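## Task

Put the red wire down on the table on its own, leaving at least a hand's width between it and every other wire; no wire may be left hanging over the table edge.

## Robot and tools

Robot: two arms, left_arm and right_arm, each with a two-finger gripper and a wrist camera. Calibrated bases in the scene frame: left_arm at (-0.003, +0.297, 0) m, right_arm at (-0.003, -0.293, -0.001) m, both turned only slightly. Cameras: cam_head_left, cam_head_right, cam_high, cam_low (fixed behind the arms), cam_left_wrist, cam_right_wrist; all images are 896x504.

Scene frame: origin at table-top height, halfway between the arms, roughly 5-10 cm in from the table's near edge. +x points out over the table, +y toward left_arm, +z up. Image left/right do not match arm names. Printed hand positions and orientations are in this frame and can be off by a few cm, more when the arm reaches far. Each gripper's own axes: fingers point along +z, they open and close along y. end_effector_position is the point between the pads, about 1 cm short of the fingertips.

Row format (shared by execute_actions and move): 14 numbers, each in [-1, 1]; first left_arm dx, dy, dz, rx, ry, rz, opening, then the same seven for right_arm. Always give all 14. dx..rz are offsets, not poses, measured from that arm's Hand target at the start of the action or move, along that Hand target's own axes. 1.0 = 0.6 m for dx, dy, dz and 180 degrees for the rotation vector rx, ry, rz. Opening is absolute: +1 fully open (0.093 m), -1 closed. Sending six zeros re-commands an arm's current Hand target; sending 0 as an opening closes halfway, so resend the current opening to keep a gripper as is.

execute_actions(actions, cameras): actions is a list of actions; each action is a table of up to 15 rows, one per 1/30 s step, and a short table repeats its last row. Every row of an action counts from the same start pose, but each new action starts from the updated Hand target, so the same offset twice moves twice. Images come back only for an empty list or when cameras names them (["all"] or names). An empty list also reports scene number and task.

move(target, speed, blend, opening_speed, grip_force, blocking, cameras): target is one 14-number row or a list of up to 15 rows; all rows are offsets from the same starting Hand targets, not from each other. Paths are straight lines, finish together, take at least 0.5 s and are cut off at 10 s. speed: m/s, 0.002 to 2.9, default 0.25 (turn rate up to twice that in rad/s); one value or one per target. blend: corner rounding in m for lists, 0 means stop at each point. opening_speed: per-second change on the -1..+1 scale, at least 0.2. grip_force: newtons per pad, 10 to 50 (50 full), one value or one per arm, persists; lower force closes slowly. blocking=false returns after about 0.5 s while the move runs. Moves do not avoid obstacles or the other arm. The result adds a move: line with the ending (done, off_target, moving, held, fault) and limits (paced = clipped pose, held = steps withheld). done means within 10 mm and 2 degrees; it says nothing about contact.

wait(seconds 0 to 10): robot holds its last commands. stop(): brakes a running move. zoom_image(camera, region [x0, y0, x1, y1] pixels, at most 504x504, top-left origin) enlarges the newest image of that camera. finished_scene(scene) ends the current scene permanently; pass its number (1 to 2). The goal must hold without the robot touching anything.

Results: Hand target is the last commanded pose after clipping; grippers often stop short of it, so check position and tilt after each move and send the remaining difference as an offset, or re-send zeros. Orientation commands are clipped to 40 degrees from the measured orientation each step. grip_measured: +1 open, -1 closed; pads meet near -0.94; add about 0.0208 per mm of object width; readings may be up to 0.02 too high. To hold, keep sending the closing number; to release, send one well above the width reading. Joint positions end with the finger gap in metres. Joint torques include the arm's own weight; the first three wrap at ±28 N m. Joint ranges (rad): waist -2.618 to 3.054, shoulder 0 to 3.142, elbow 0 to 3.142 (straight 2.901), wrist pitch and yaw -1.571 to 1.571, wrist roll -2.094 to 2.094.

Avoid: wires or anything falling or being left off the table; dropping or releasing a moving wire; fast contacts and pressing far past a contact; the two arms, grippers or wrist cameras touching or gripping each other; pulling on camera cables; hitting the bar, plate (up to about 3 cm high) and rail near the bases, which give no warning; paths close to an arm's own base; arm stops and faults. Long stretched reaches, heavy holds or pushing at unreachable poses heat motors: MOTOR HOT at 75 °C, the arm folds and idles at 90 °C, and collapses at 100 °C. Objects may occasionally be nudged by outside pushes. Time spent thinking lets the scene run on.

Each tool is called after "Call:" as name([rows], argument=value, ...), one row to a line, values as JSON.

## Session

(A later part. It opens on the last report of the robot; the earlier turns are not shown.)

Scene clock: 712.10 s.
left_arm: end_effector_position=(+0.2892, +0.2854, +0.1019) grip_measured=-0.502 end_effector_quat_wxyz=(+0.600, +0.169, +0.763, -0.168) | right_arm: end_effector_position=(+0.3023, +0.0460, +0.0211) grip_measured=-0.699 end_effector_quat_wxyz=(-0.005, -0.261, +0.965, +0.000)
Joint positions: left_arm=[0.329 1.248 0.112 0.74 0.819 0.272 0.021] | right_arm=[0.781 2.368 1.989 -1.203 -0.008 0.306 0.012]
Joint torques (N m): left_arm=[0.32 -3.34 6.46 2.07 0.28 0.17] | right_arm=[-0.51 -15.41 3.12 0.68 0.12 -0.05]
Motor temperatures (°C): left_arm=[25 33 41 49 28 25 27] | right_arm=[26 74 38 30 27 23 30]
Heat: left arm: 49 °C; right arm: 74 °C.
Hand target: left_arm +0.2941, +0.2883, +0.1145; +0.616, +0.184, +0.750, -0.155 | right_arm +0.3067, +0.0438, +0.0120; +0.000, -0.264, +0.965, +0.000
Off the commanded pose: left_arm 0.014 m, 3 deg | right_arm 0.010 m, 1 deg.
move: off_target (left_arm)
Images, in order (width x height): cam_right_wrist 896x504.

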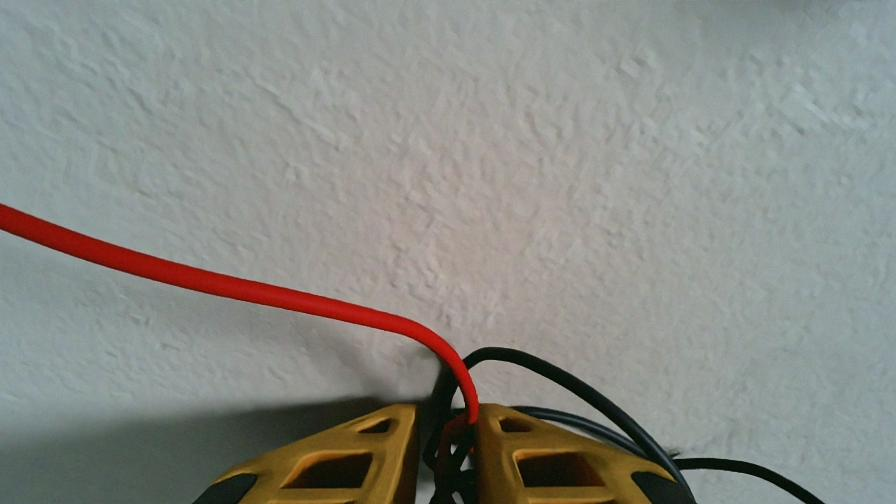

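Call:
move([
  [-0.164,0,-0.032,0,0,0,-0.3,0,0,-0.167,0,0,0,-0.5],
  [-0.164,0,-0.032,-0.109,0.429,-0.128,-0.3,0.373,-0.302,-0.417,0,0,0,-0.5],
  [-0.2,-0.347,0.121,-0.109,0.429,-0.128,-0.3,0.373,-0.302,-0.417,0,0,0,-0.5],
], speed=0.3, cameras=["cam_left_wrist","cam_high","cam_head_left"])

Scene clock: 726.23 s.
left_arm: end_effector_position=(+0.2766, +0.0651, +0.2169) grip_measured=-0.302 end_effector_quat_wxyz=(+0.050, +0.007, +0.998, -0.037) | right_arm: end_effector_position=(+0.2089, -0.2230, +0.2674) grip_measured=-0.501 end_effector_quat_wxyz=(+0.167, -0.255, +0.952, +0.012)
Joint positions: left_arm=[-0.762 1.943 2.03 -1.582 -0.028 -0.699 0.031] | right_arm=[0.259 1.227 1.548 -1.559 -0.008 -0.211 0.021]
Joint torques (N m): left_arm=[0.02 -6.69 7.28 0.57 0.06 -0.16] | right_arm=[-0.4 -3.81 3.67 0.95 0 0.05]
Motor temperatures (°C): left_arm=[25 33 41 48 28 25 26] | right_arm=[26 73 37 30 27 23 30]
Heat: left arm: 48 °C; right arm: 73 °C. Fold the right arm in close to its base, or ease its load, before you think long.
Hand target: left_arm +0.2807, +0.0607, +0.2197; -0.001, -0.001, +1.000, +0.001 | right_arm +0.2064, -0.2261, +0.2623; +0.000, -0.264, +0.965, +0.000
Off the commanded pose: left_arm 0.007 m, 7 deg | right_arm 0.006 m, 19 deg.
MOTOR HOT: joint 2 (shoulder) of the right arm reports 73 °C; the controller's stop level is 90 °C. To cool a motor, set the load down, stop pushing, or move to a pose that needs little force.
joint read past its limit (left arm) — joint 4 (wrist pitch), lower limit.
joint sent to its limit (left arm) — joint 4 (wrist pitch), lower limit. The joint targets are off in orientation, not in position.
joint sent to its limit (right arm) — joint 4 (wrist pitch), lower limit. The joint targets are off in orientation, not in position.
move: off_target (left_arm, right_arm)
Images, in order (width x height): cam_head_left 896x504, cam_high 896x504, cam_left_wrist 896x504.

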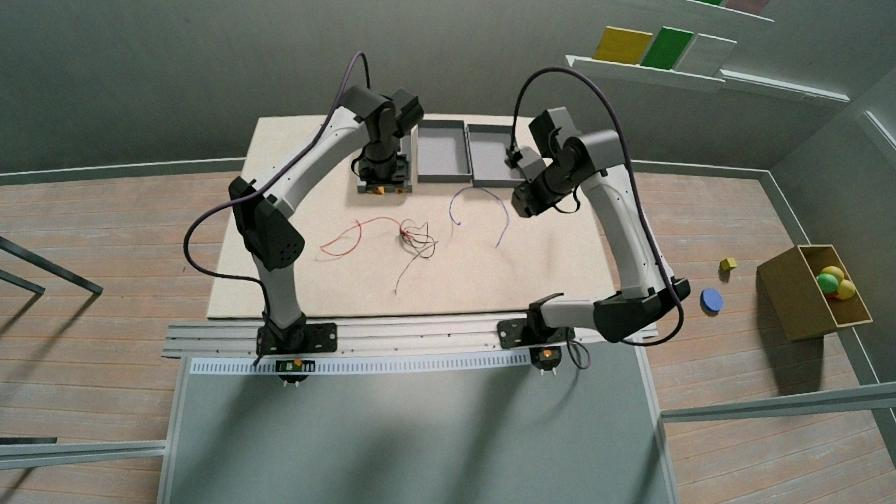

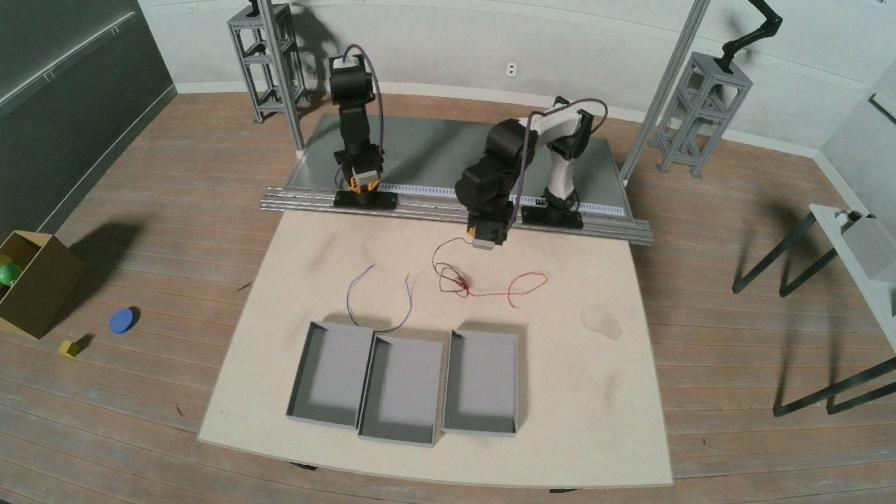

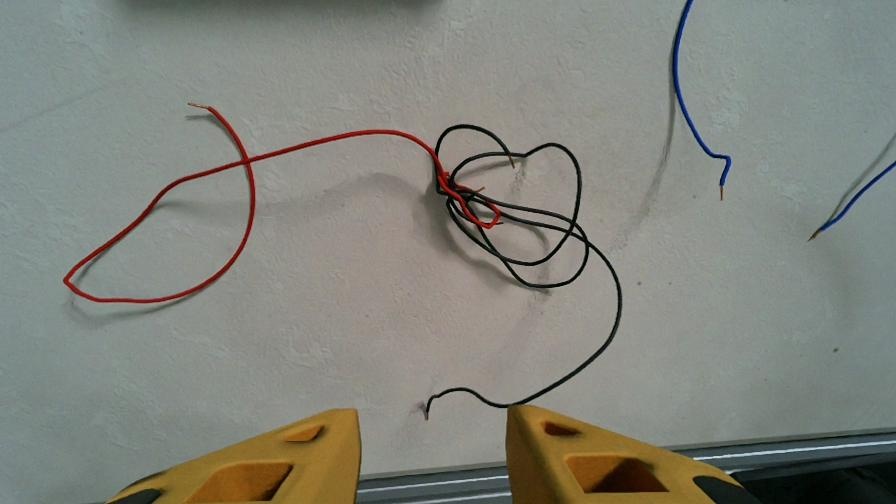

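Call:
zoom_image(camera="cam_left_wrist", region=[410, 110, 560, 240])

Scaled by 3.360 from the camera's 896x504 image, which has a finer 1280x720 frame.

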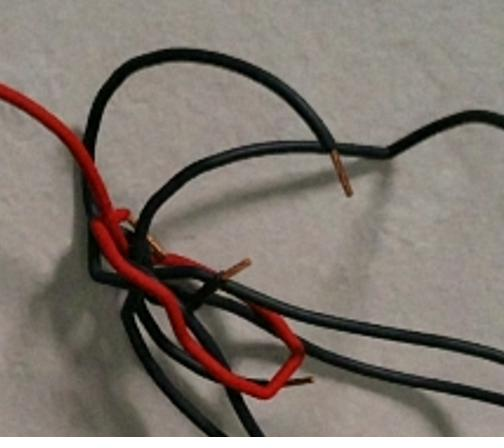

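Call:
move(target=[-0.02,0,0.2,0,0,0,-0.5,0,0,0,0,0,0,-0.5], speed=0.2, cameras=["cam_left_wrist"])

Call:
zoom_image(camera="cam_left_wrist", region=[380, 180, 620, 400])

Scene clock: 743.67 s.
left_arm: end_effector_position=(+0.2874, +0.0644, +0.1021) grip_measured=-0.498 end_effector_quat_wxyz=(-0.005, -0.003, +1.000, +0.010) | right_arm: end_effector_position=(+0.2089, -0.2230, +0.2674) grip_measured=-0.501 end_effector_quat_wxyz=(+0.167, -0.255, +0.952, +0.012)
Joint positions: left_arm=[-0.739 2.05 1.724 -1.312 -0.027 -0.7 0.021] | right_arm=[0.259 1.227 1.548 -1.559 -0.008 -0.211 0.021]
Joint torques (N m): left_arm=[0.31 -8.1 5.48 0.43 0.05 0.08] | right_arm=[-0.35 -3.56 3.64 0.95 0.11 -0.01]
Motor temperatures (°C): left_arm=[25 36 41 43 28 25 26] | right_arm=[26 64 35 30 27 23 30]
Heat: left arm: 43 °C; right arm: 64 °C.
Hand target: left_arm +0.2924, +0.0609, +0.0997; -0.001, -0.001, +1.000, +0.001 | right_arm +0.2064, -0.2261, +0.2623; +0.000, -0.264, +0.965, +0.000
Off the commanded pose: left_arm 0.007 m, 1 deg | right_arm 0.006 m, 19 deg.
MOTOR HOT: cleared for the motors of the right arm.
joint sent to its limit (right arm) — joint 4 (wrist pitch), lower limit. The joint targets are off in orientation, not in position.
move: off_target (right_arm)
Images, in order (width x height): cam_left_wrist 896x504.

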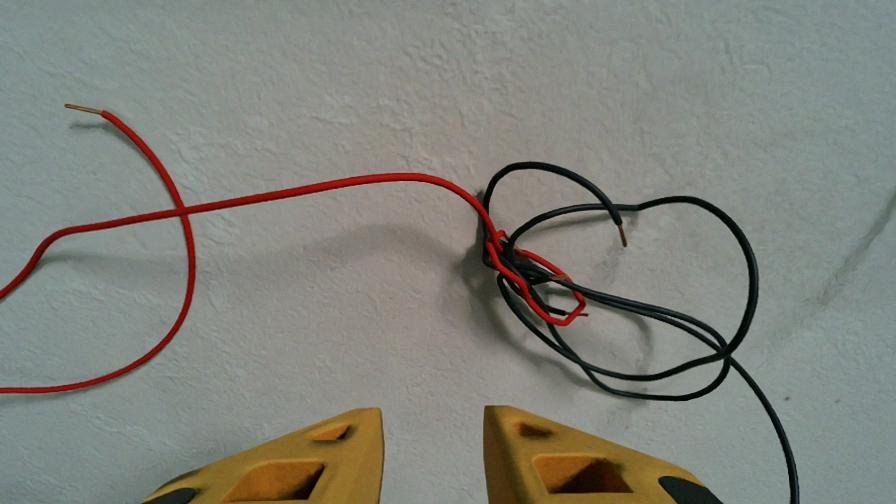

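Scaled by 2.100 from the camera's 896x504 image, which has a finer 1280x720 frame.

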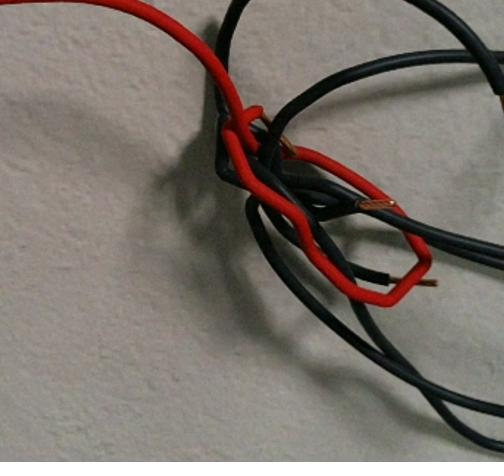

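Call:
move([
  [0.015,-0.079,0.08,0,0,0.245,-0.62,0,0,0,0,0,0,-0.5],
  [0.015,-0.079,0.143,0,0,0.245,-0.62,0,0,0,0,0,0,-0.5],
], speed=[0.15,0.06], cameras=["cam_left_wrist"])

Call:
zoom_image(camera="cam_left_wrist", region=[300, 230, 600, 480])

Scene clock: 763.07 s.
left_arm: end_effector_position=(+0.2832, +0.0200, +0.0214) grip_measured=-0.618 end_effector_quat_wxyz=(-0.004, +0.365, +0.931, +0.006) | right_arm: end_effector_position=(+0.2089, -0.2230, +0.2674) grip_measured=-0.501 end_effector_quat_wxyz=(+0.167, -0.255, +0.952, +0.012)
Joint positions: left_arm=[-0.826 2.201 1.625 -1.055 -0.023 -0.032 0.016] | right_arm=[0.259 1.227 1.548 -1.559 -0.008 -0.211 0.021]
Joint torques (N m): left_arm=[-0.66 -8.18 4.82 0.56 0.1 0.14] | right_arm=[-0.1 -3.64 3.48 1 0 0]
Motor temperatures (°C): left_arm=[25 38 39 40 28 25 26] | right_arm=[26 57 34 30 27 23 30]
Heat: left arm: 40 °C; right arm: 57 °C.
Hand target: left_arm +0.2833, +0.0138, +0.0137; -0.002, +0.375, +0.927, +0.001 | right_arm +0.2064, -0.2261, +0.2623; +0.000, -0.264, +0.965, +0.000
Off the commanded pose: left_arm 0.010 m, 1 deg | right_arm 0.006 m, 19 deg.
joint sent to its limit (right arm) — joint 4 (wrist pitch), lower limit. The joint targets are off in orientation, not in position.
move: off_target (right_arm)
Images, in order (width x height): cam_left_wrist 896x504.

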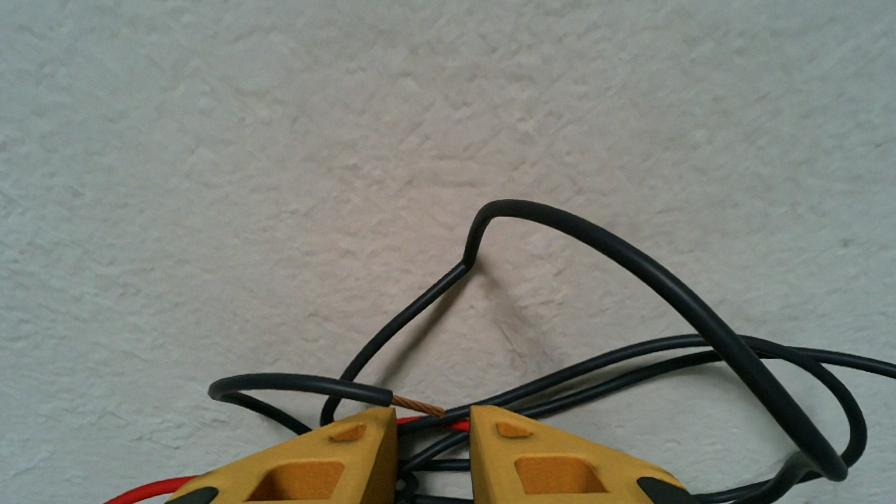

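Scaled by 1.680 from the camera's 896x504 image, which has a finer 1280x720 frame.

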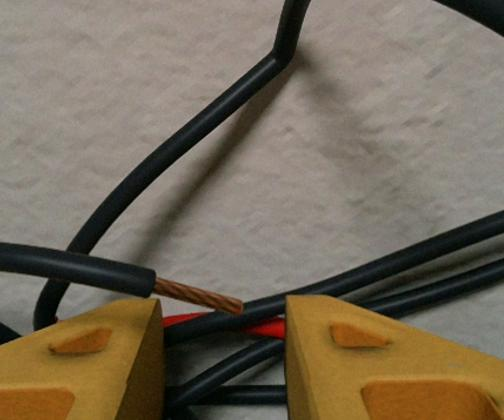

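Call:
move(target=[0.0,0,-0.06,0,0,0,-0.62,0,0,0,0,0,0,-0.5], speed=0.1, cameras=["cam_left_wrist"])

Call:
zoom_image(camera="cam_left_wrist", region=[350, 280, 600, 440])

Scene clock: 770.80 s.
left_arm: end_effector_position=(+0.2797, +0.0236, +0.0361) grip_measured=-0.618 end_effector_quat_wxyz=(-0.021, +0.365, +0.930, +0.013) | right_arm: end_effector_position=(+0.2089, -0.2230, +0.2674) grip_measured=-0.501 end_effector_quat_wxyz=(+0.167, -0.255, +0.952, +0.012)
Joint positions: left_arm=[-0.826 2.201 1.684 -1.151 -0.022 -0.032 0.016] | right_arm=[0.259 1.227 1.548 -1.559 -0.008 -0.211 0.021]
Joint torques (N m): left_arm=[-0.81 -10.91 7.31 0.13 0.09 0.12] | right_arm=[-0.28 -3.7 3.47 0.98 0.04 -0.03]
Motor temperatures (°C): left_arm=[25 39 39 39 28 25 26] | right_arm=[26 56 34 29 27 23 30]
Heat: left arm: 39 °C; right arm: 56 °C.
Hand target: left_arm +0.2834, +0.0137, +0.0497; -0.002, +0.375, +0.927, +0.000 | right_arm +0.2064, -0.2261, +0.2623; +0.000, -0.264, +0.965, +0.000
Off the commanded pose: left_arm 0.017 m, 3 deg | right_arm 0.006 m, 19 deg.
joint sent to its limit (right arm) — joint 4 (wrist pitch), lower limit. The joint targets are off in orientation, not in position.
move: off_target (left_arm, right_arm)
Images, in order (width x height): cam_left_wrist 896x504.

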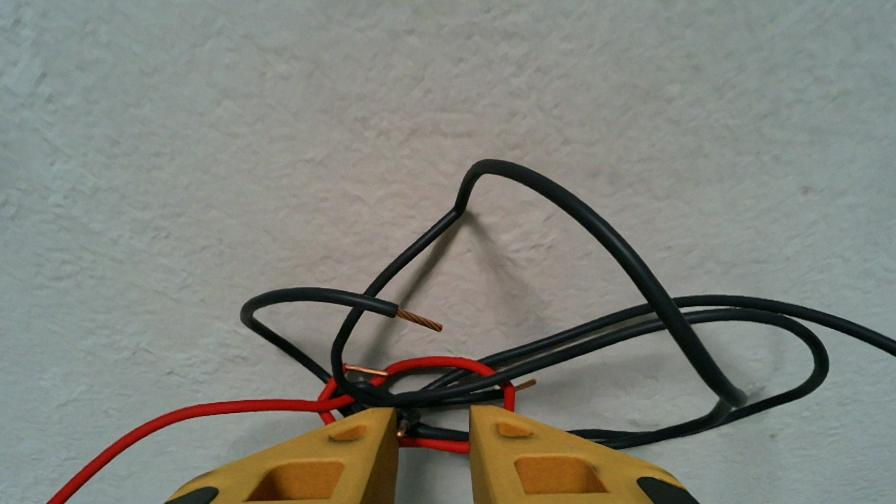

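Scaled by 2.016 from the camera's 896x504 image, which has a finer 1280x720 frame.

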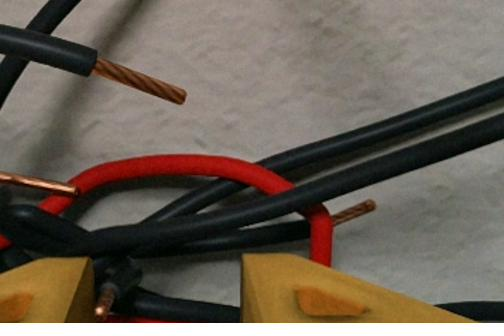

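Call:
move([
  [0.0,0,-0.03,0,0,0,-0.65,0,0,0,0,0,0,-0.5],
  [0.023,-0.026,-0.03,0,0,0,-0.65,0,0,0,0,0,0,-0.5],
  [0.023,-0.026,0.03,0,0,0,-0.65,0,0,0,0,0,0,-0.5],
], speed=0.1, cameras=["cam_left_wrist"])

Call:
zoom_image(camera="cam_left_wrist", region=[300, 280, 600, 480])

Scene clock: 785.53 s.
left_arm: end_effector_position=(+0.2576, +0.0200, +0.0259) grip_measured=-0.648 end_effector_quat_wxyz=(-0.024, +0.379, +0.925, +0.014) | right_arm: end_effector_position=(+0.2089, -0.2230, +0.2674) grip_measured=-0.501 end_effector_quat_wxyz=(+0.167, -0.255, +0.952, +0.012)
Joint positions: left_arm=[-0.871 2.17 1.591 -1.097 -0.017 -0.047 0.014] | right_arm=[0.259 1.227 1.548 -1.559 -0.008 -0.211 0.021]
Joint torques (N m): left_arm=[-0.24 -10.7 4.67 0.55 0.07 -0.15] | right_arm=[-0.14 -3.7 3.63 1.05 0.06 -0.07]
Motor temperatures (°C): left_arm=[25 44 39 38 28 25 26] | right_arm=[26 53 34 29 27 23 30]
Heat: left arm: 44 °C; right arm: 53 °C.
Hand target: left_arm +0.2626, +0.0121, +0.0318; -0.001, +0.374, +0.927, +0.001 | right_arm +0.2064, -0.2261, +0.2623; +0.000, -0.264, +0.965, +0.000
Off the commanded pose: left_arm 0.011 m, 3 deg | right_arm 0.006 m, 19 deg.
joint sent to its limit (right arm) — joint 4 (wrist pitch), lower limit. The joint targets are off in orientation, not in position.
move: off_target (left_arm, right_arm)
Images, in order (width x height): cam_left_wrist 896x504.

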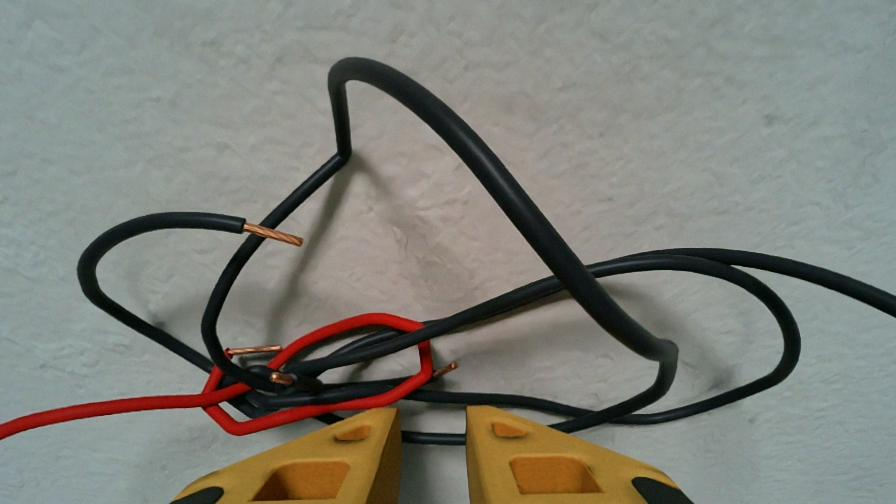

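Scaled by 1.680 from the camera's 896x504 image, which has a finer 1280x720 frame.

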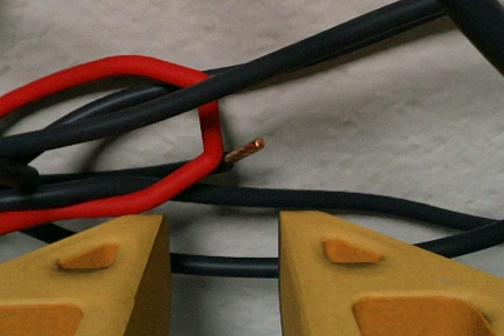

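Call:
move([
  [0.0,0,-0.063,0,0,0,-0.72,0,0,0,0,0,0,-0.5],
  [0.028,0.093,-0.063,0,0,-0.4,-0.72,0,0,0,0,0,0,-0.5],
], speed=0.12, cameras=["cam_left_wrist"])

Call:
zoom_image(camera="cam_left_wrist", region=[350, 280, 600, 440])

Scene clock: 808.83 s.
left_arm: end_effector_position=(+0.2825, +0.0666, +0.0531) grip_measured=-0.718 end_effector_quat_wxyz=(-0.023, -0.232, +0.972, +0.028) | right_arm: end_effector_position=(+0.2089, -0.2230, +0.2674) grip_measured=-0.501 end_effector_quat_wxyz=(+0.167, -0.255, +0.952, +0.012)
Joint positions: left_arm=[-0.736 2.104 1.604 -1.19 -0.017 -1.161 0.011] | right_arm=[0.259 1.227 1.548 -1.559 -0.008 -0.211 0.021]
Joint torques (N m): left_arm=[0.28 -12.62 4.81 0.32 -0.05 -0.19] | right_arm=[-0.23 -3.54 3.74 0.96 0.06 0.02]
Motor temperatures (°C): left_arm=[25 54 39 36 28 25 26] | right_arm=[26 51 33 29 27 23 30]
Heat: left arm: 54 °C; right arm: 51 °C.
Hand target: left_arm +0.2894, +0.0639, +0.0696; -0.001, -0.242, +0.970, +0.001 | right_arm +0.2064, -0.2261, +0.2623; +0.000, -0.264, +0.965, +0.000
Off the commanded pose: left_arm 0.018 m, 4 deg | right_arm 0.006 m, 19 deg.
joint sent to its limit (right arm) — joint 4 (wrist pitch), lower limit. The joint targets are off in orientation, not in position.
move: off_target (left_arm, right_arm)
Images, in order (width x height): cam_left_wrist 896x504.

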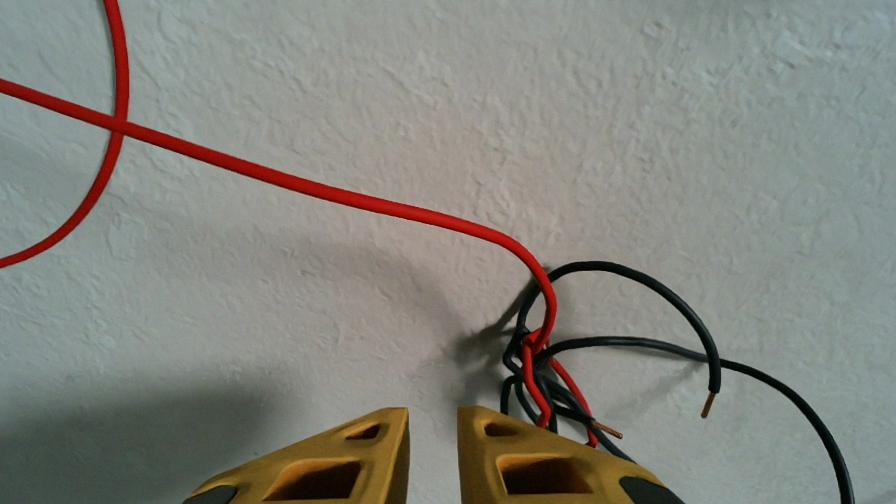

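Scaled by 2.016 from the camera's 896x504 image, which has a finer 1280x720 frame.

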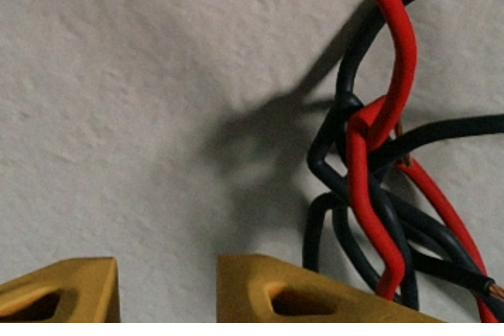

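Call:
move(target=[-0.005,-0.032,0.02,0,0,0,-0.74,0,0,0,0,0,0,-0.5], speed=0.06, cameras=["cam_left_wrist"])

Call:
zoom_image(camera="cam_left_wrist", region=[350, 280, 600, 440])

Scene clock: 826.77 s.
left_arm: end_effector_position=(+0.2933, +0.0577, +0.0574) grip_measured=-0.738 end_effector_quat_wxyz=(-0.011, -0.238, +0.971, +0.013) | right_arm: end_effector_position=(+0.2089, -0.2230, +0.2674) grip_measured=-0.501 end_effector_quat_wxyz=(+0.167, -0.255, +0.952, +0.012)
Joint positions: left_arm=[-0.736 2.118 1.645 -1.178 -0.017 -1.172 0.01] | right_arm=[0.259 1.227 1.548 -1.559 -0.008 -0.211 0.021]
Joint torques (N m): left_arm=[-0.65 -7.72 7.23 0.38 -0.06 -0.17] | right_arm=[-0.23 -3.73 3.78 1.03 0.11 -0.08]
Motor temperatures (°C): left_arm=[25 62 39 35 28 25 26] | right_arm=[26 49 33 29 27 23 30]
Heat: left arm: 62 °C; right arm: 49 °C.
Hand target: left_arm +0.3011, +0.0483, +0.0576; -0.001, -0.242, +0.970, +0.001 | right_arm +0.2064, -0.2261, +0.2623; +0.000, -0.264, +0.965, +0.000
Off the commanded pose: left_arm 0.012 m, 2 deg | right_arm 0.006 m, 19 deg.
joint sent to its limit (right arm) — joint 4 (wrist pitch), lower limit. The joint targets are off in orientation, not in position.
move: off_target (left_arm, right_arm)
Images, in order (width x height): cam_left_wrist 896x504.

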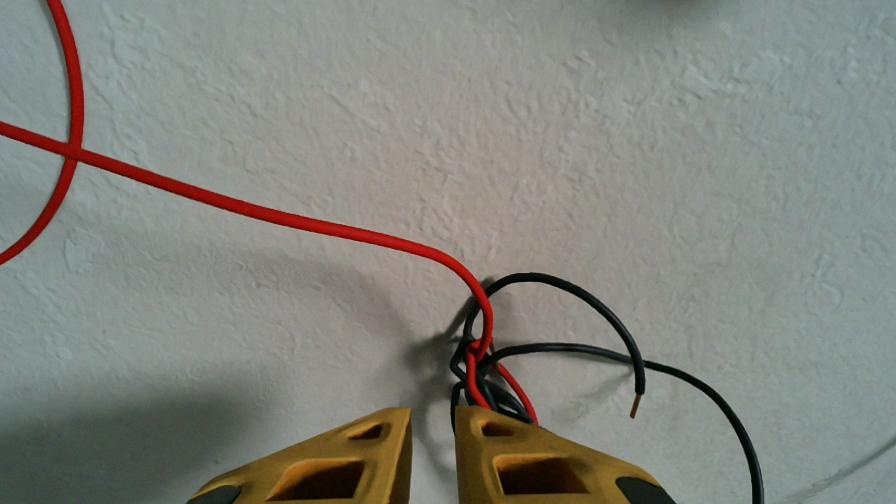

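Scaled by 2.016 from the camera's 896x504 image, which has a finer 1280x720 frame.

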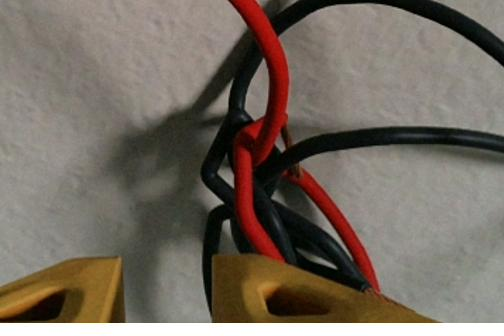

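Call:
move(target=[0,-0.0165,0.025,0,0,0,-0.74,0,0,0,0,0,0,-0.5], speed=0.05, cameras=["cam_left_wrist"])

Call:
zoom_image(camera="cam_left_wrist", region=[350, 280, 600, 440])

Scene clock: 832.90 s.
left_arm: end_effector_position=(+0.2978, +0.0507, +0.0422) grip_measured=-0.738 end_effector_quat_wxyz=(-0.012, -0.240, +0.971, +0.015) | right_arm: end_effector_position=(+0.2089, -0.2230, +0.2674) grip_measured=-0.501 end_effector_quat_wxyz=(+0.167, -0.255, +0.952, +0.012)
Joint positions: left_arm=[-0.742 2.166 1.656 -1.146 -0.017 -1.181 0.01] | right_arm=[0.259 1.227 1.548 -1.559 -0.008 -0.211 0.021]
Joint torques (N m): left_arm=[-0.88 -7.92 7.36 0.4 -0.04 -0.18] | right_arm=[-0.16 -3.82 3.89 1.03 0 -0.01]
Motor temperatures (°C): left_arm=[25 59 39 35 28 25 26] | right_arm=[26 49 33 29 27 23 30]
Heat: left arm: 59 °C; right arm: 49 °C.
Hand target: left_arm +0.3056, +0.0396, +0.0426; -0.001, -0.242, +0.970, +0.001 | right_arm +0.2064, -0.2261, +0.2623; +0.000, -0.264, +0.965, +0.000
Off the commanded pose: left_arm 0.014 m, 2 deg | right_arm 0.006 m, 19 deg.
joint sent to its limit (right arm) — joint 4 (wrist pitch), lower limit. The joint targets are off in orientation, not in position.
move: off_target (left_arm, right_arm)
Images, in order (width x height): cam_left_wrist 896x504.

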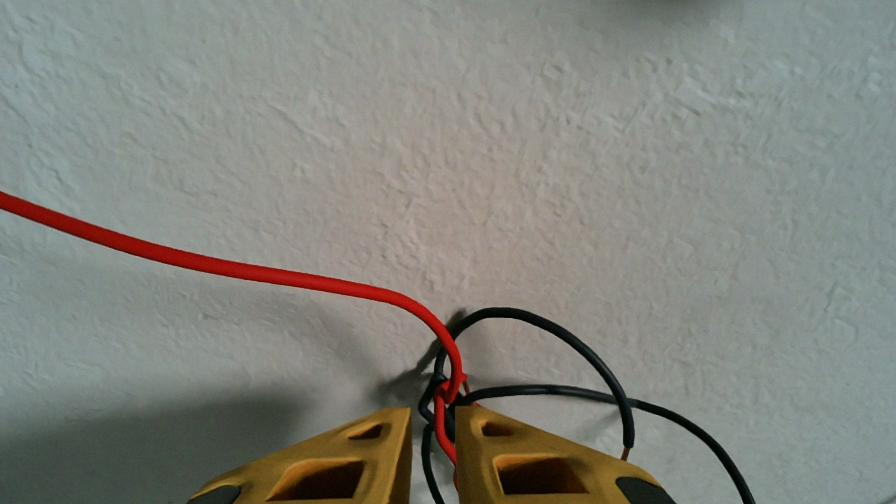

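Scaled by 2.016 from the camera's 896x504 image, which has a finer 1280x720 frame.

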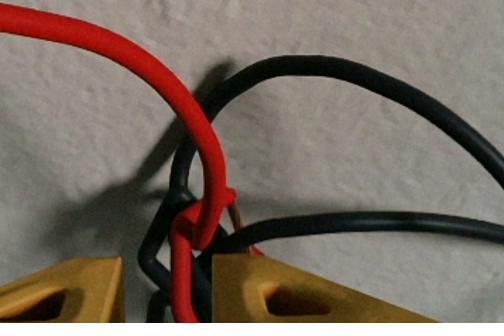

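Call:
move([
  [0,-0.005,0.021,0,0,0,-0.74,0,0,0,0,0,0,-0.5],
  [0,-0.005,0.021,0,0,0,-1,0,0,0,0,0,0,-0.5],
], speed=0.05, opening_speed=0.4, cameras=["cam_left_wrist"])

Call:
zoom_image(camera="cam_left_wrist", region=[350, 280, 600, 440])

Scene clock: 839.93 s.
left_arm: end_effector_position=(+0.3034, +0.0458, +0.0333) grip_measured=-0.972 end_effector_quat_wxyz=(-0.008, -0.241, +0.970, +0.009) | right_arm: end_effector_position=(+0.2089, -0.2230, +0.2674) grip_measured=-0.501 end_effector_quat_wxyz=(+0.167, -0.255, +0.952, +0.012)
Joint positions: left_arm=[-0.742 2.189 1.656 -1.109 -0.017 -1.183 0] | right_arm=[0.259 1.227 1.548 -1.559 -0.008 -0.211 0.021]
Joint torques (N m): left_arm=[-1.05 -8.14 6.15 0.43 -0.07 -0.14] | right_arm=[0.17 -3.63 3.58 0.98 0.02 0.04]
Motor temperatures (°C): left_arm=[25 57 39 35 28 25 26] | right_arm=[26 49 33 29 27 23 30]
Heat: left arm: 57 °C; right arm: 49 °C.
Hand target: left_arm +0.3070, +0.0370, +0.0300; -0.001, -0.242, +0.970, +0.001 | right_arm +0.2064, -0.2261, +0.2623; +0.000, -0.264, +0.965, +0.000
Off the commanded pose: left_arm 0.010 m, 1 deg | right_arm 0.006 m, 19 deg.
joint sent to its limit (right arm) — joint 4 (wrist pitch), lower limit. The joint targets are off in orientation, not in position.
move: off_target (right_arm)
Images, in order (width x height): cam_left_wrist 896x504.

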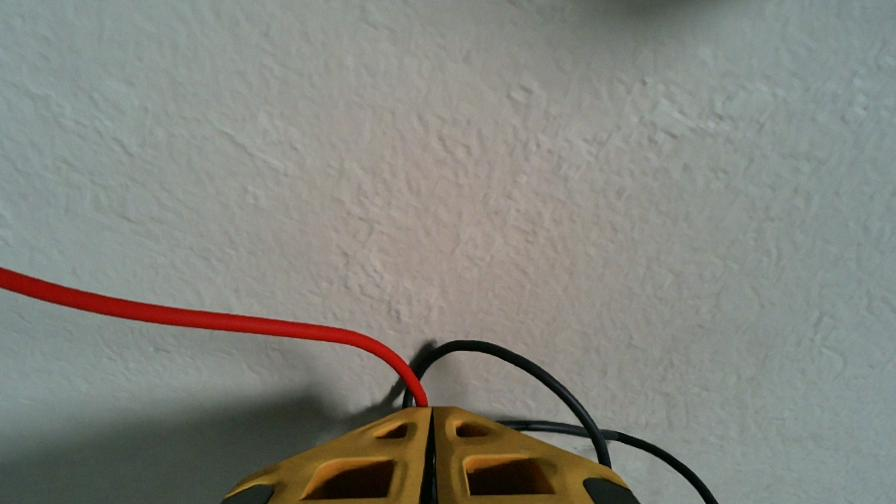

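Scaled by 2.016 from the camera's 896x504 image, which has a finer 1280x720 frame.

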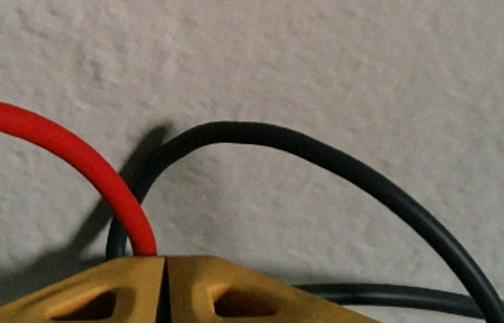

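Call:
move(target=[0,0.0,-0.15,0,0,0,-1,0,0,0,0,0,0,-0.5], speed=0.08, cameras=["cam_left_wrist","cam_low","cam_head_left"])

Call:
zoom_image(camera="cam_low", region=[240, 160, 400, 280])

Call:
zoom_image(camera="cam_left_wrist", region=[300, 240, 600, 490])

Scene clock: 845.20 s.
left_arm: end_effector_position=(+0.3058, +0.0436, +0.1084) grip_measured=-0.972 end_effector_quat_wxyz=(-0.012, -0.240, +0.970, +0.015) | right_arm: end_effector_position=(+0.2089, -0.2230, +0.2674) grip_measured=-0.501 end_effector_quat_wxyz=(+0.167, -0.255, +0.952, +0.012)
Joint positions: left_arm=[-0.746 2.189 1.956 -1.424 -0.017 -1.186 0] | right_arm=[0.259 1.227 1.548 -1.559 -0.008 -0.211 0.021]
Joint torques (N m): left_arm=[-0.98 -10.48 7.35 0.11 -0.05 -0.16] | right_arm=[-0.46 -3.7 3.64 1 0.02 0.04]
Motor temperatures (°C): left_arm=[25 56 39 34 28 25 26] | right_arm=[26 48 33 29 27 23 30]
Heat: left arm: 56 °C; right arm: 48 °C.
Hand target: left_arm +0.3072, +0.0367, +0.1200; -0.001, -0.242, +0.970, +0.001 | right_arm +0.2064, -0.2261, +0.2623; +0.000, -0.264, +0.965, +0.000
Off the commanded pose: left_arm 0.013 m, 2 deg | right_arm 0.006 m, 19 deg.
joint sent to its limit (right arm) — joint 4 (wrist pitch), lower limit. The joint targets are off in orientation, not in position.
move: off_target (left_arm, right_arm)
Images, in order (width x height): cam_head_left 896x504, cam_low 896x504, cam_left_wrist 896x504.

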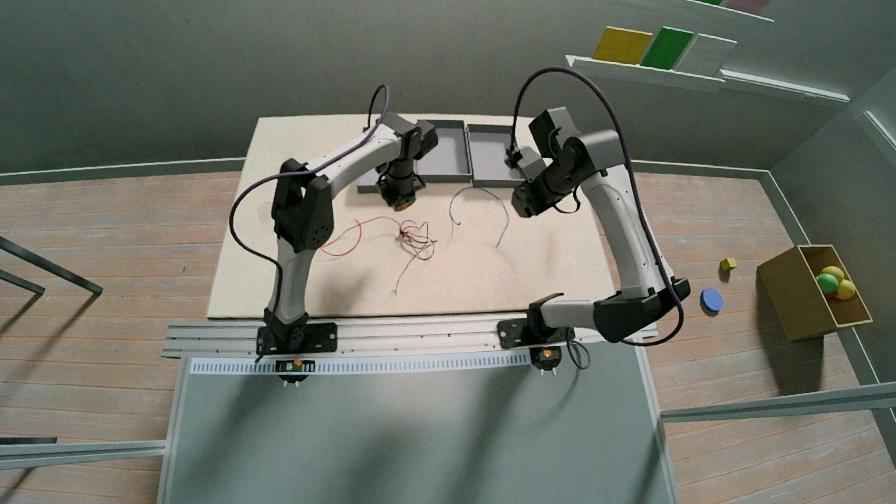

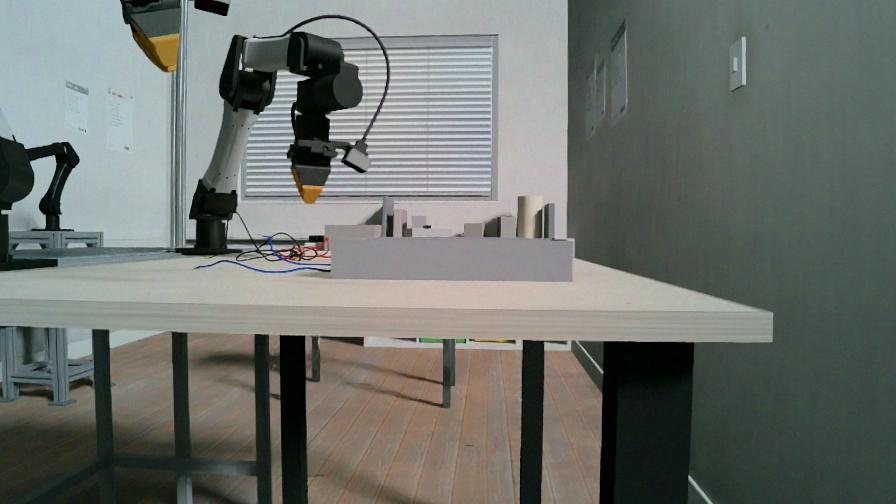

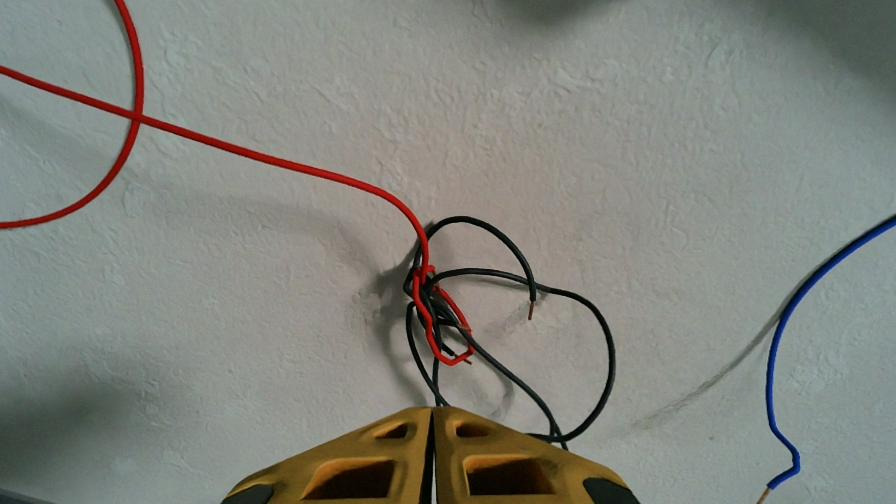

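Scaled by 3.150 from the camera's 896x504 image, which has a finer 1280x720 frame.

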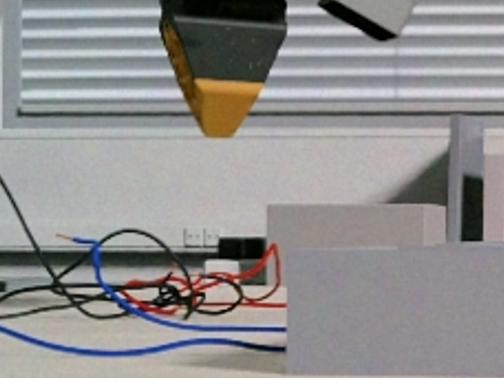

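Scaled by 1.680 from the camera's 896x504 image, which has a finer 1280x720 frame.

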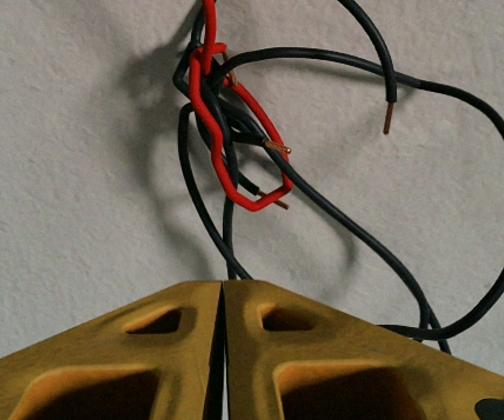

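Call:
move(target=[0.015,0.015,0.075,0,0,0,-0.7,0,0,0,0,0,0,-0.5], speed=0.08, cameras=["cam_left_wrist"])

Call:
zoom_image(camera="cam_left_wrist", region=[300, 240, 600, 490])

Scene clock: 857.83 s.
left_arm: end_effector_position=(+0.2919, +0.0482, +0.0571) grip_measured=-0.702 end_effector_quat_wxyz=(-0.022, -0.239, +0.970, +0.029) | right_arm: end_effector_position=(+0.2089, -0.2230, +0.2674) grip_measured=-0.501 end_effector_quat_wxyz=(+0.167, -0.255, +0.952, +0.012)
Joint positions: left_arm=[-0.757 2.178 1.733 -1.247 -0.017 -1.197 0.012] | right_arm=[0.259 1.227 1.548 -1.559 -0.008 -0.211 0.021]
Joint torques (N m): left_arm=[-0.91 -13.19 4.81 0.31 -0.04 -0.16] | right_arm=[-0.16 -3.82 3.54 1.01 0.06 0.02]
Motor temperatures (°C): left_arm=[25 57 40 34 28 25 26] | right_arm=[26 48 32 29 27 23 30]
Heat: left arm: 57 °C; right arm: 48 °C.
Hand target: left_arm +0.2949, +0.0406, +0.0749; -0.001, -0.242, +0.970, +0.001 | right_arm +0.2064, -0.2261, +0.2623; +0.000, -0.264, +0.965, +0.000
Off the commanded pose: left_arm 0.020 m, 4 deg | right_arm 0.006 m, 19 deg.
joint sent to its limit (right arm) — joint 4 (wrist pitch), lower limit. The joint targets are off in orientation, not in position.
move: off_target (left_arm, right_arm)
Images, in order (width x height): cam_left_wrist 896x504.

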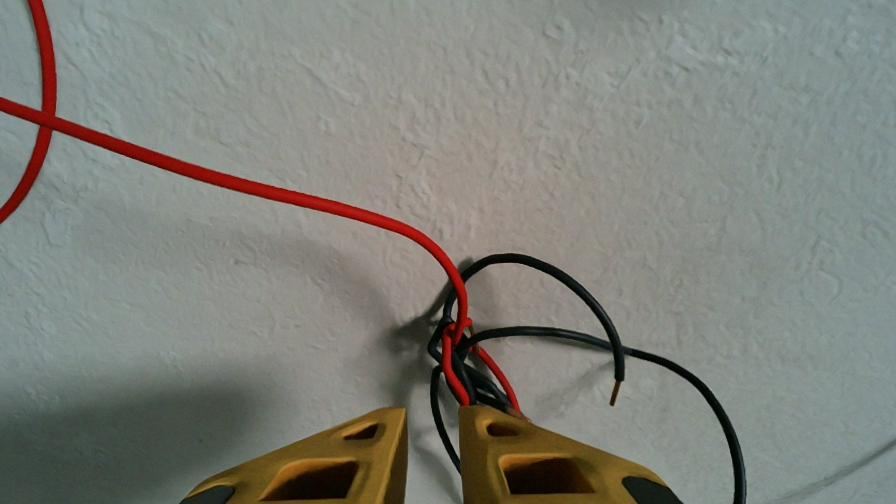

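Scaled by 1.680 from the camera's 896x504 image, which has a finer 1280x720 frame.

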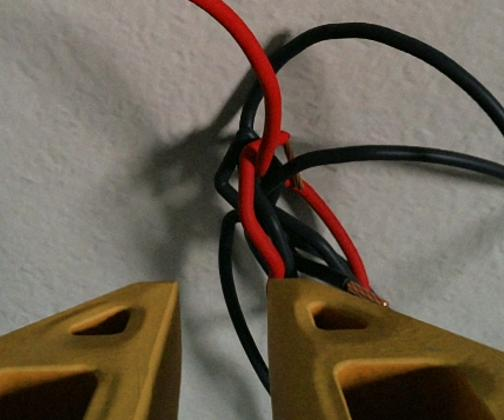

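Call:
move(target=[-0.003,-0.0037,0.085,0,0,0,-0.7,0,0,0,0,0,0,-0.5], speed=0.05, cameras=["cam_left_wrist"])

Call:
zoom_image(camera="cam_left_wrist", region=[330, 290, 580, 500])

Scene clock: 868.33 s.
left_arm: end_effector_position=(+0.2953, +0.0444, +0.0254) grip_measured=-0.702 end_effector_quat_wxyz=(-0.007, -0.240, +0.971, +0.009) | right_arm: end_effector_position=(+0.2089, -0.2230, +0.2674) grip_measured=-0.501 end_effector_quat_wxyz=(+0.167, -0.255, +0.952, +0.012)
Joint positions: left_arm=[-0.757 2.178 1.606 -1.07 -0.017 -1.197 0.012] | right_arm=[0.259 1.227 1.548 -1.559 -0.008 -0.211 0.021]
Joint torques (N m): left_arm=[-0.58 -9.2 4.75 0.43 -0.03 -0.12] | right_arm=[-0.38 -3.55 3.73 0.96 0.01 0]
Motor temperatures (°C): left_arm=[25 61 39 33 28 25 26] | right_arm=[26 48 32 29 27 23 30]
Heat: left arm: 61 °C; right arm: 48 °C.
Hand target: left_arm +0.2975, +0.0396, +0.0239; -0.001, -0.242, +0.970, +0.001 | right_arm +0.2064, -0.2261, +0.2623; +0.000, -0.264, +0.965, +0.000
Off the commanded pose: left_arm 0.005 m, 1 deg | right_arm 0.006 m, 19 deg.
joint sent to its limit (right arm) — joint 4 (wrist pitch), lower limit. The joint targets are off in orientation, not in position.
move: off_target (right_arm)
Images, in order (width x height): cam_left_wrist 896x504.

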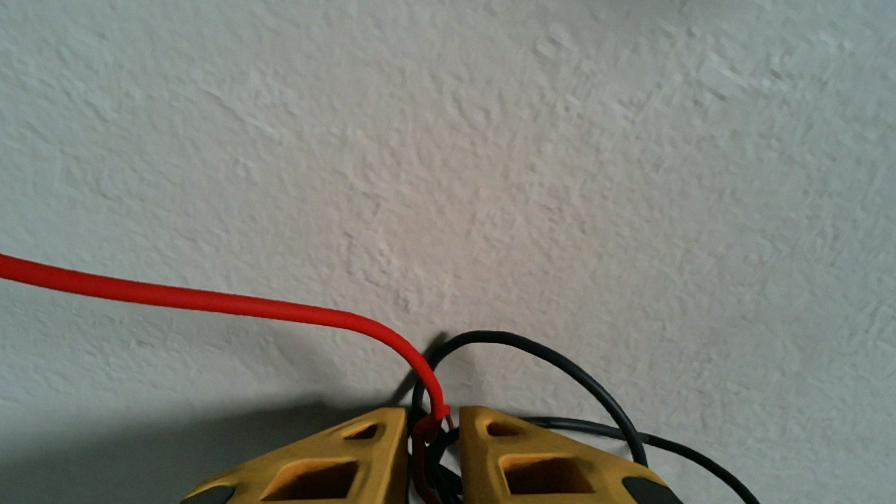

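Scaled by 2.016 from the camera's 896x504 image, which has a finer 1280x720 frame.

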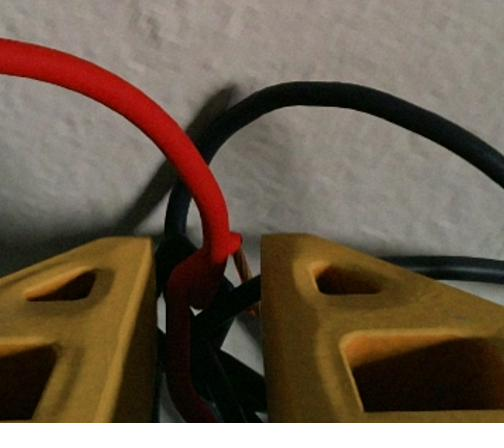

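Call:
move([
  [0,0.003,-0.014,0,0,0,-0.7,0,0,0,0,0,0,-0.5],
  [0,0.003,-0.014,0,0,0,-1,0,0,0,0,0,0,-0.5],
  [0,0.003,-0.09,0,0,0,-1,0,0,0,0,0,0,-0.5],
], speed=0.05, opening_speed=0.4, cameras=["cam_left_wrist","cam_low"])

Call:
zoom_image(camera="cam_left_wrist", region=[330, 290, 580, 500])

Scene clock: 875.73 s.
left_arm: end_effector_position=(+0.2905, +0.0492, +0.0522) grip_measured=-0.966 end_effector_quat_wxyz=(-0.023, -0.239, +0.970, +0.031) | right_arm: end_effector_position=(+0.2089, -0.2230, +0.2674) grip_measured=-0.501 end_effector_quat_wxyz=(+0.167, -0.255, +0.952, +0.012)
Joint positions: left_arm=[-0.757 2.178 1.712 -1.23 -0.017 -1.197 0] | right_arm=[0.259 1.227 1.548 -1.559 -0.008 -0.211 0.021]
Joint torques (N m): left_arm=[-0.7 -13.09 7.31 -0.02 -0.04 -0.13] | right_arm=[-0.24 -3.62 3.47 0.99 0.03 0.02]
Motor temperatures (°C): left_arm=[25 60 39 33 28 25 26] | right_arm=[26 47 32 29 27 23 30]
Heat: left arm: 60 °C; right arm: 47 °C.
Hand target: left_arm +0.2967, +0.0411, +0.0778; -0.001, -0.242, +0.970, +0.002 | right_arm +0.2064, -0.2261, +0.2623; +0.000, -0.264, +0.965, +0.000
Off the commanded pose: left_arm 0.028 m, 4 deg | right_arm 0.006 m, 19 deg.
joint sent to its limit (right arm) — joint 4 (wrist pitch), lower limit. The joint targets are off in orientation, not in position.
move: off_target (left_arm, right_arm)
Images, in order (width x height): cam_low 896x504, cam_left_wrist 896x504.

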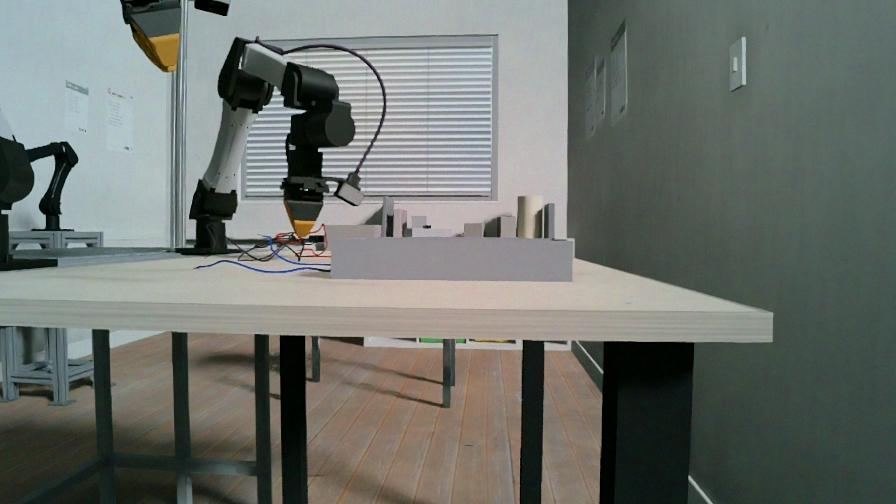

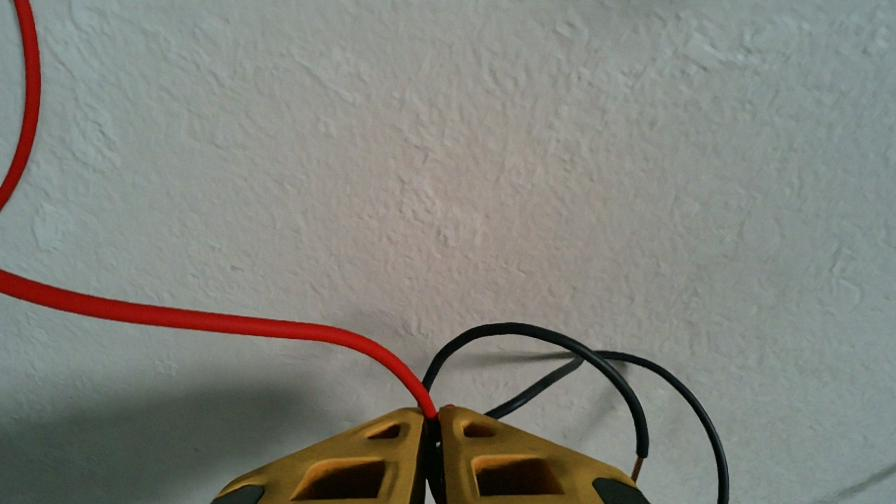

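Scaled by 2.016 from the camera's 896x504 image, which has a finer 1280x720 frame.

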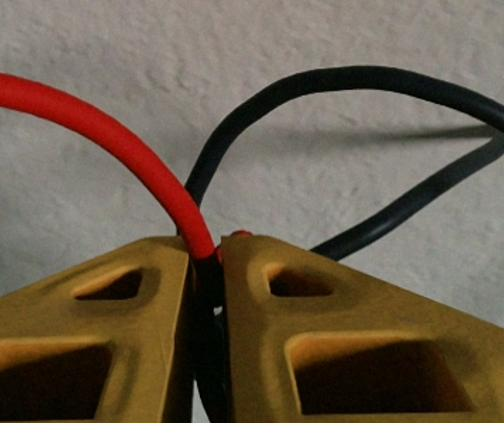

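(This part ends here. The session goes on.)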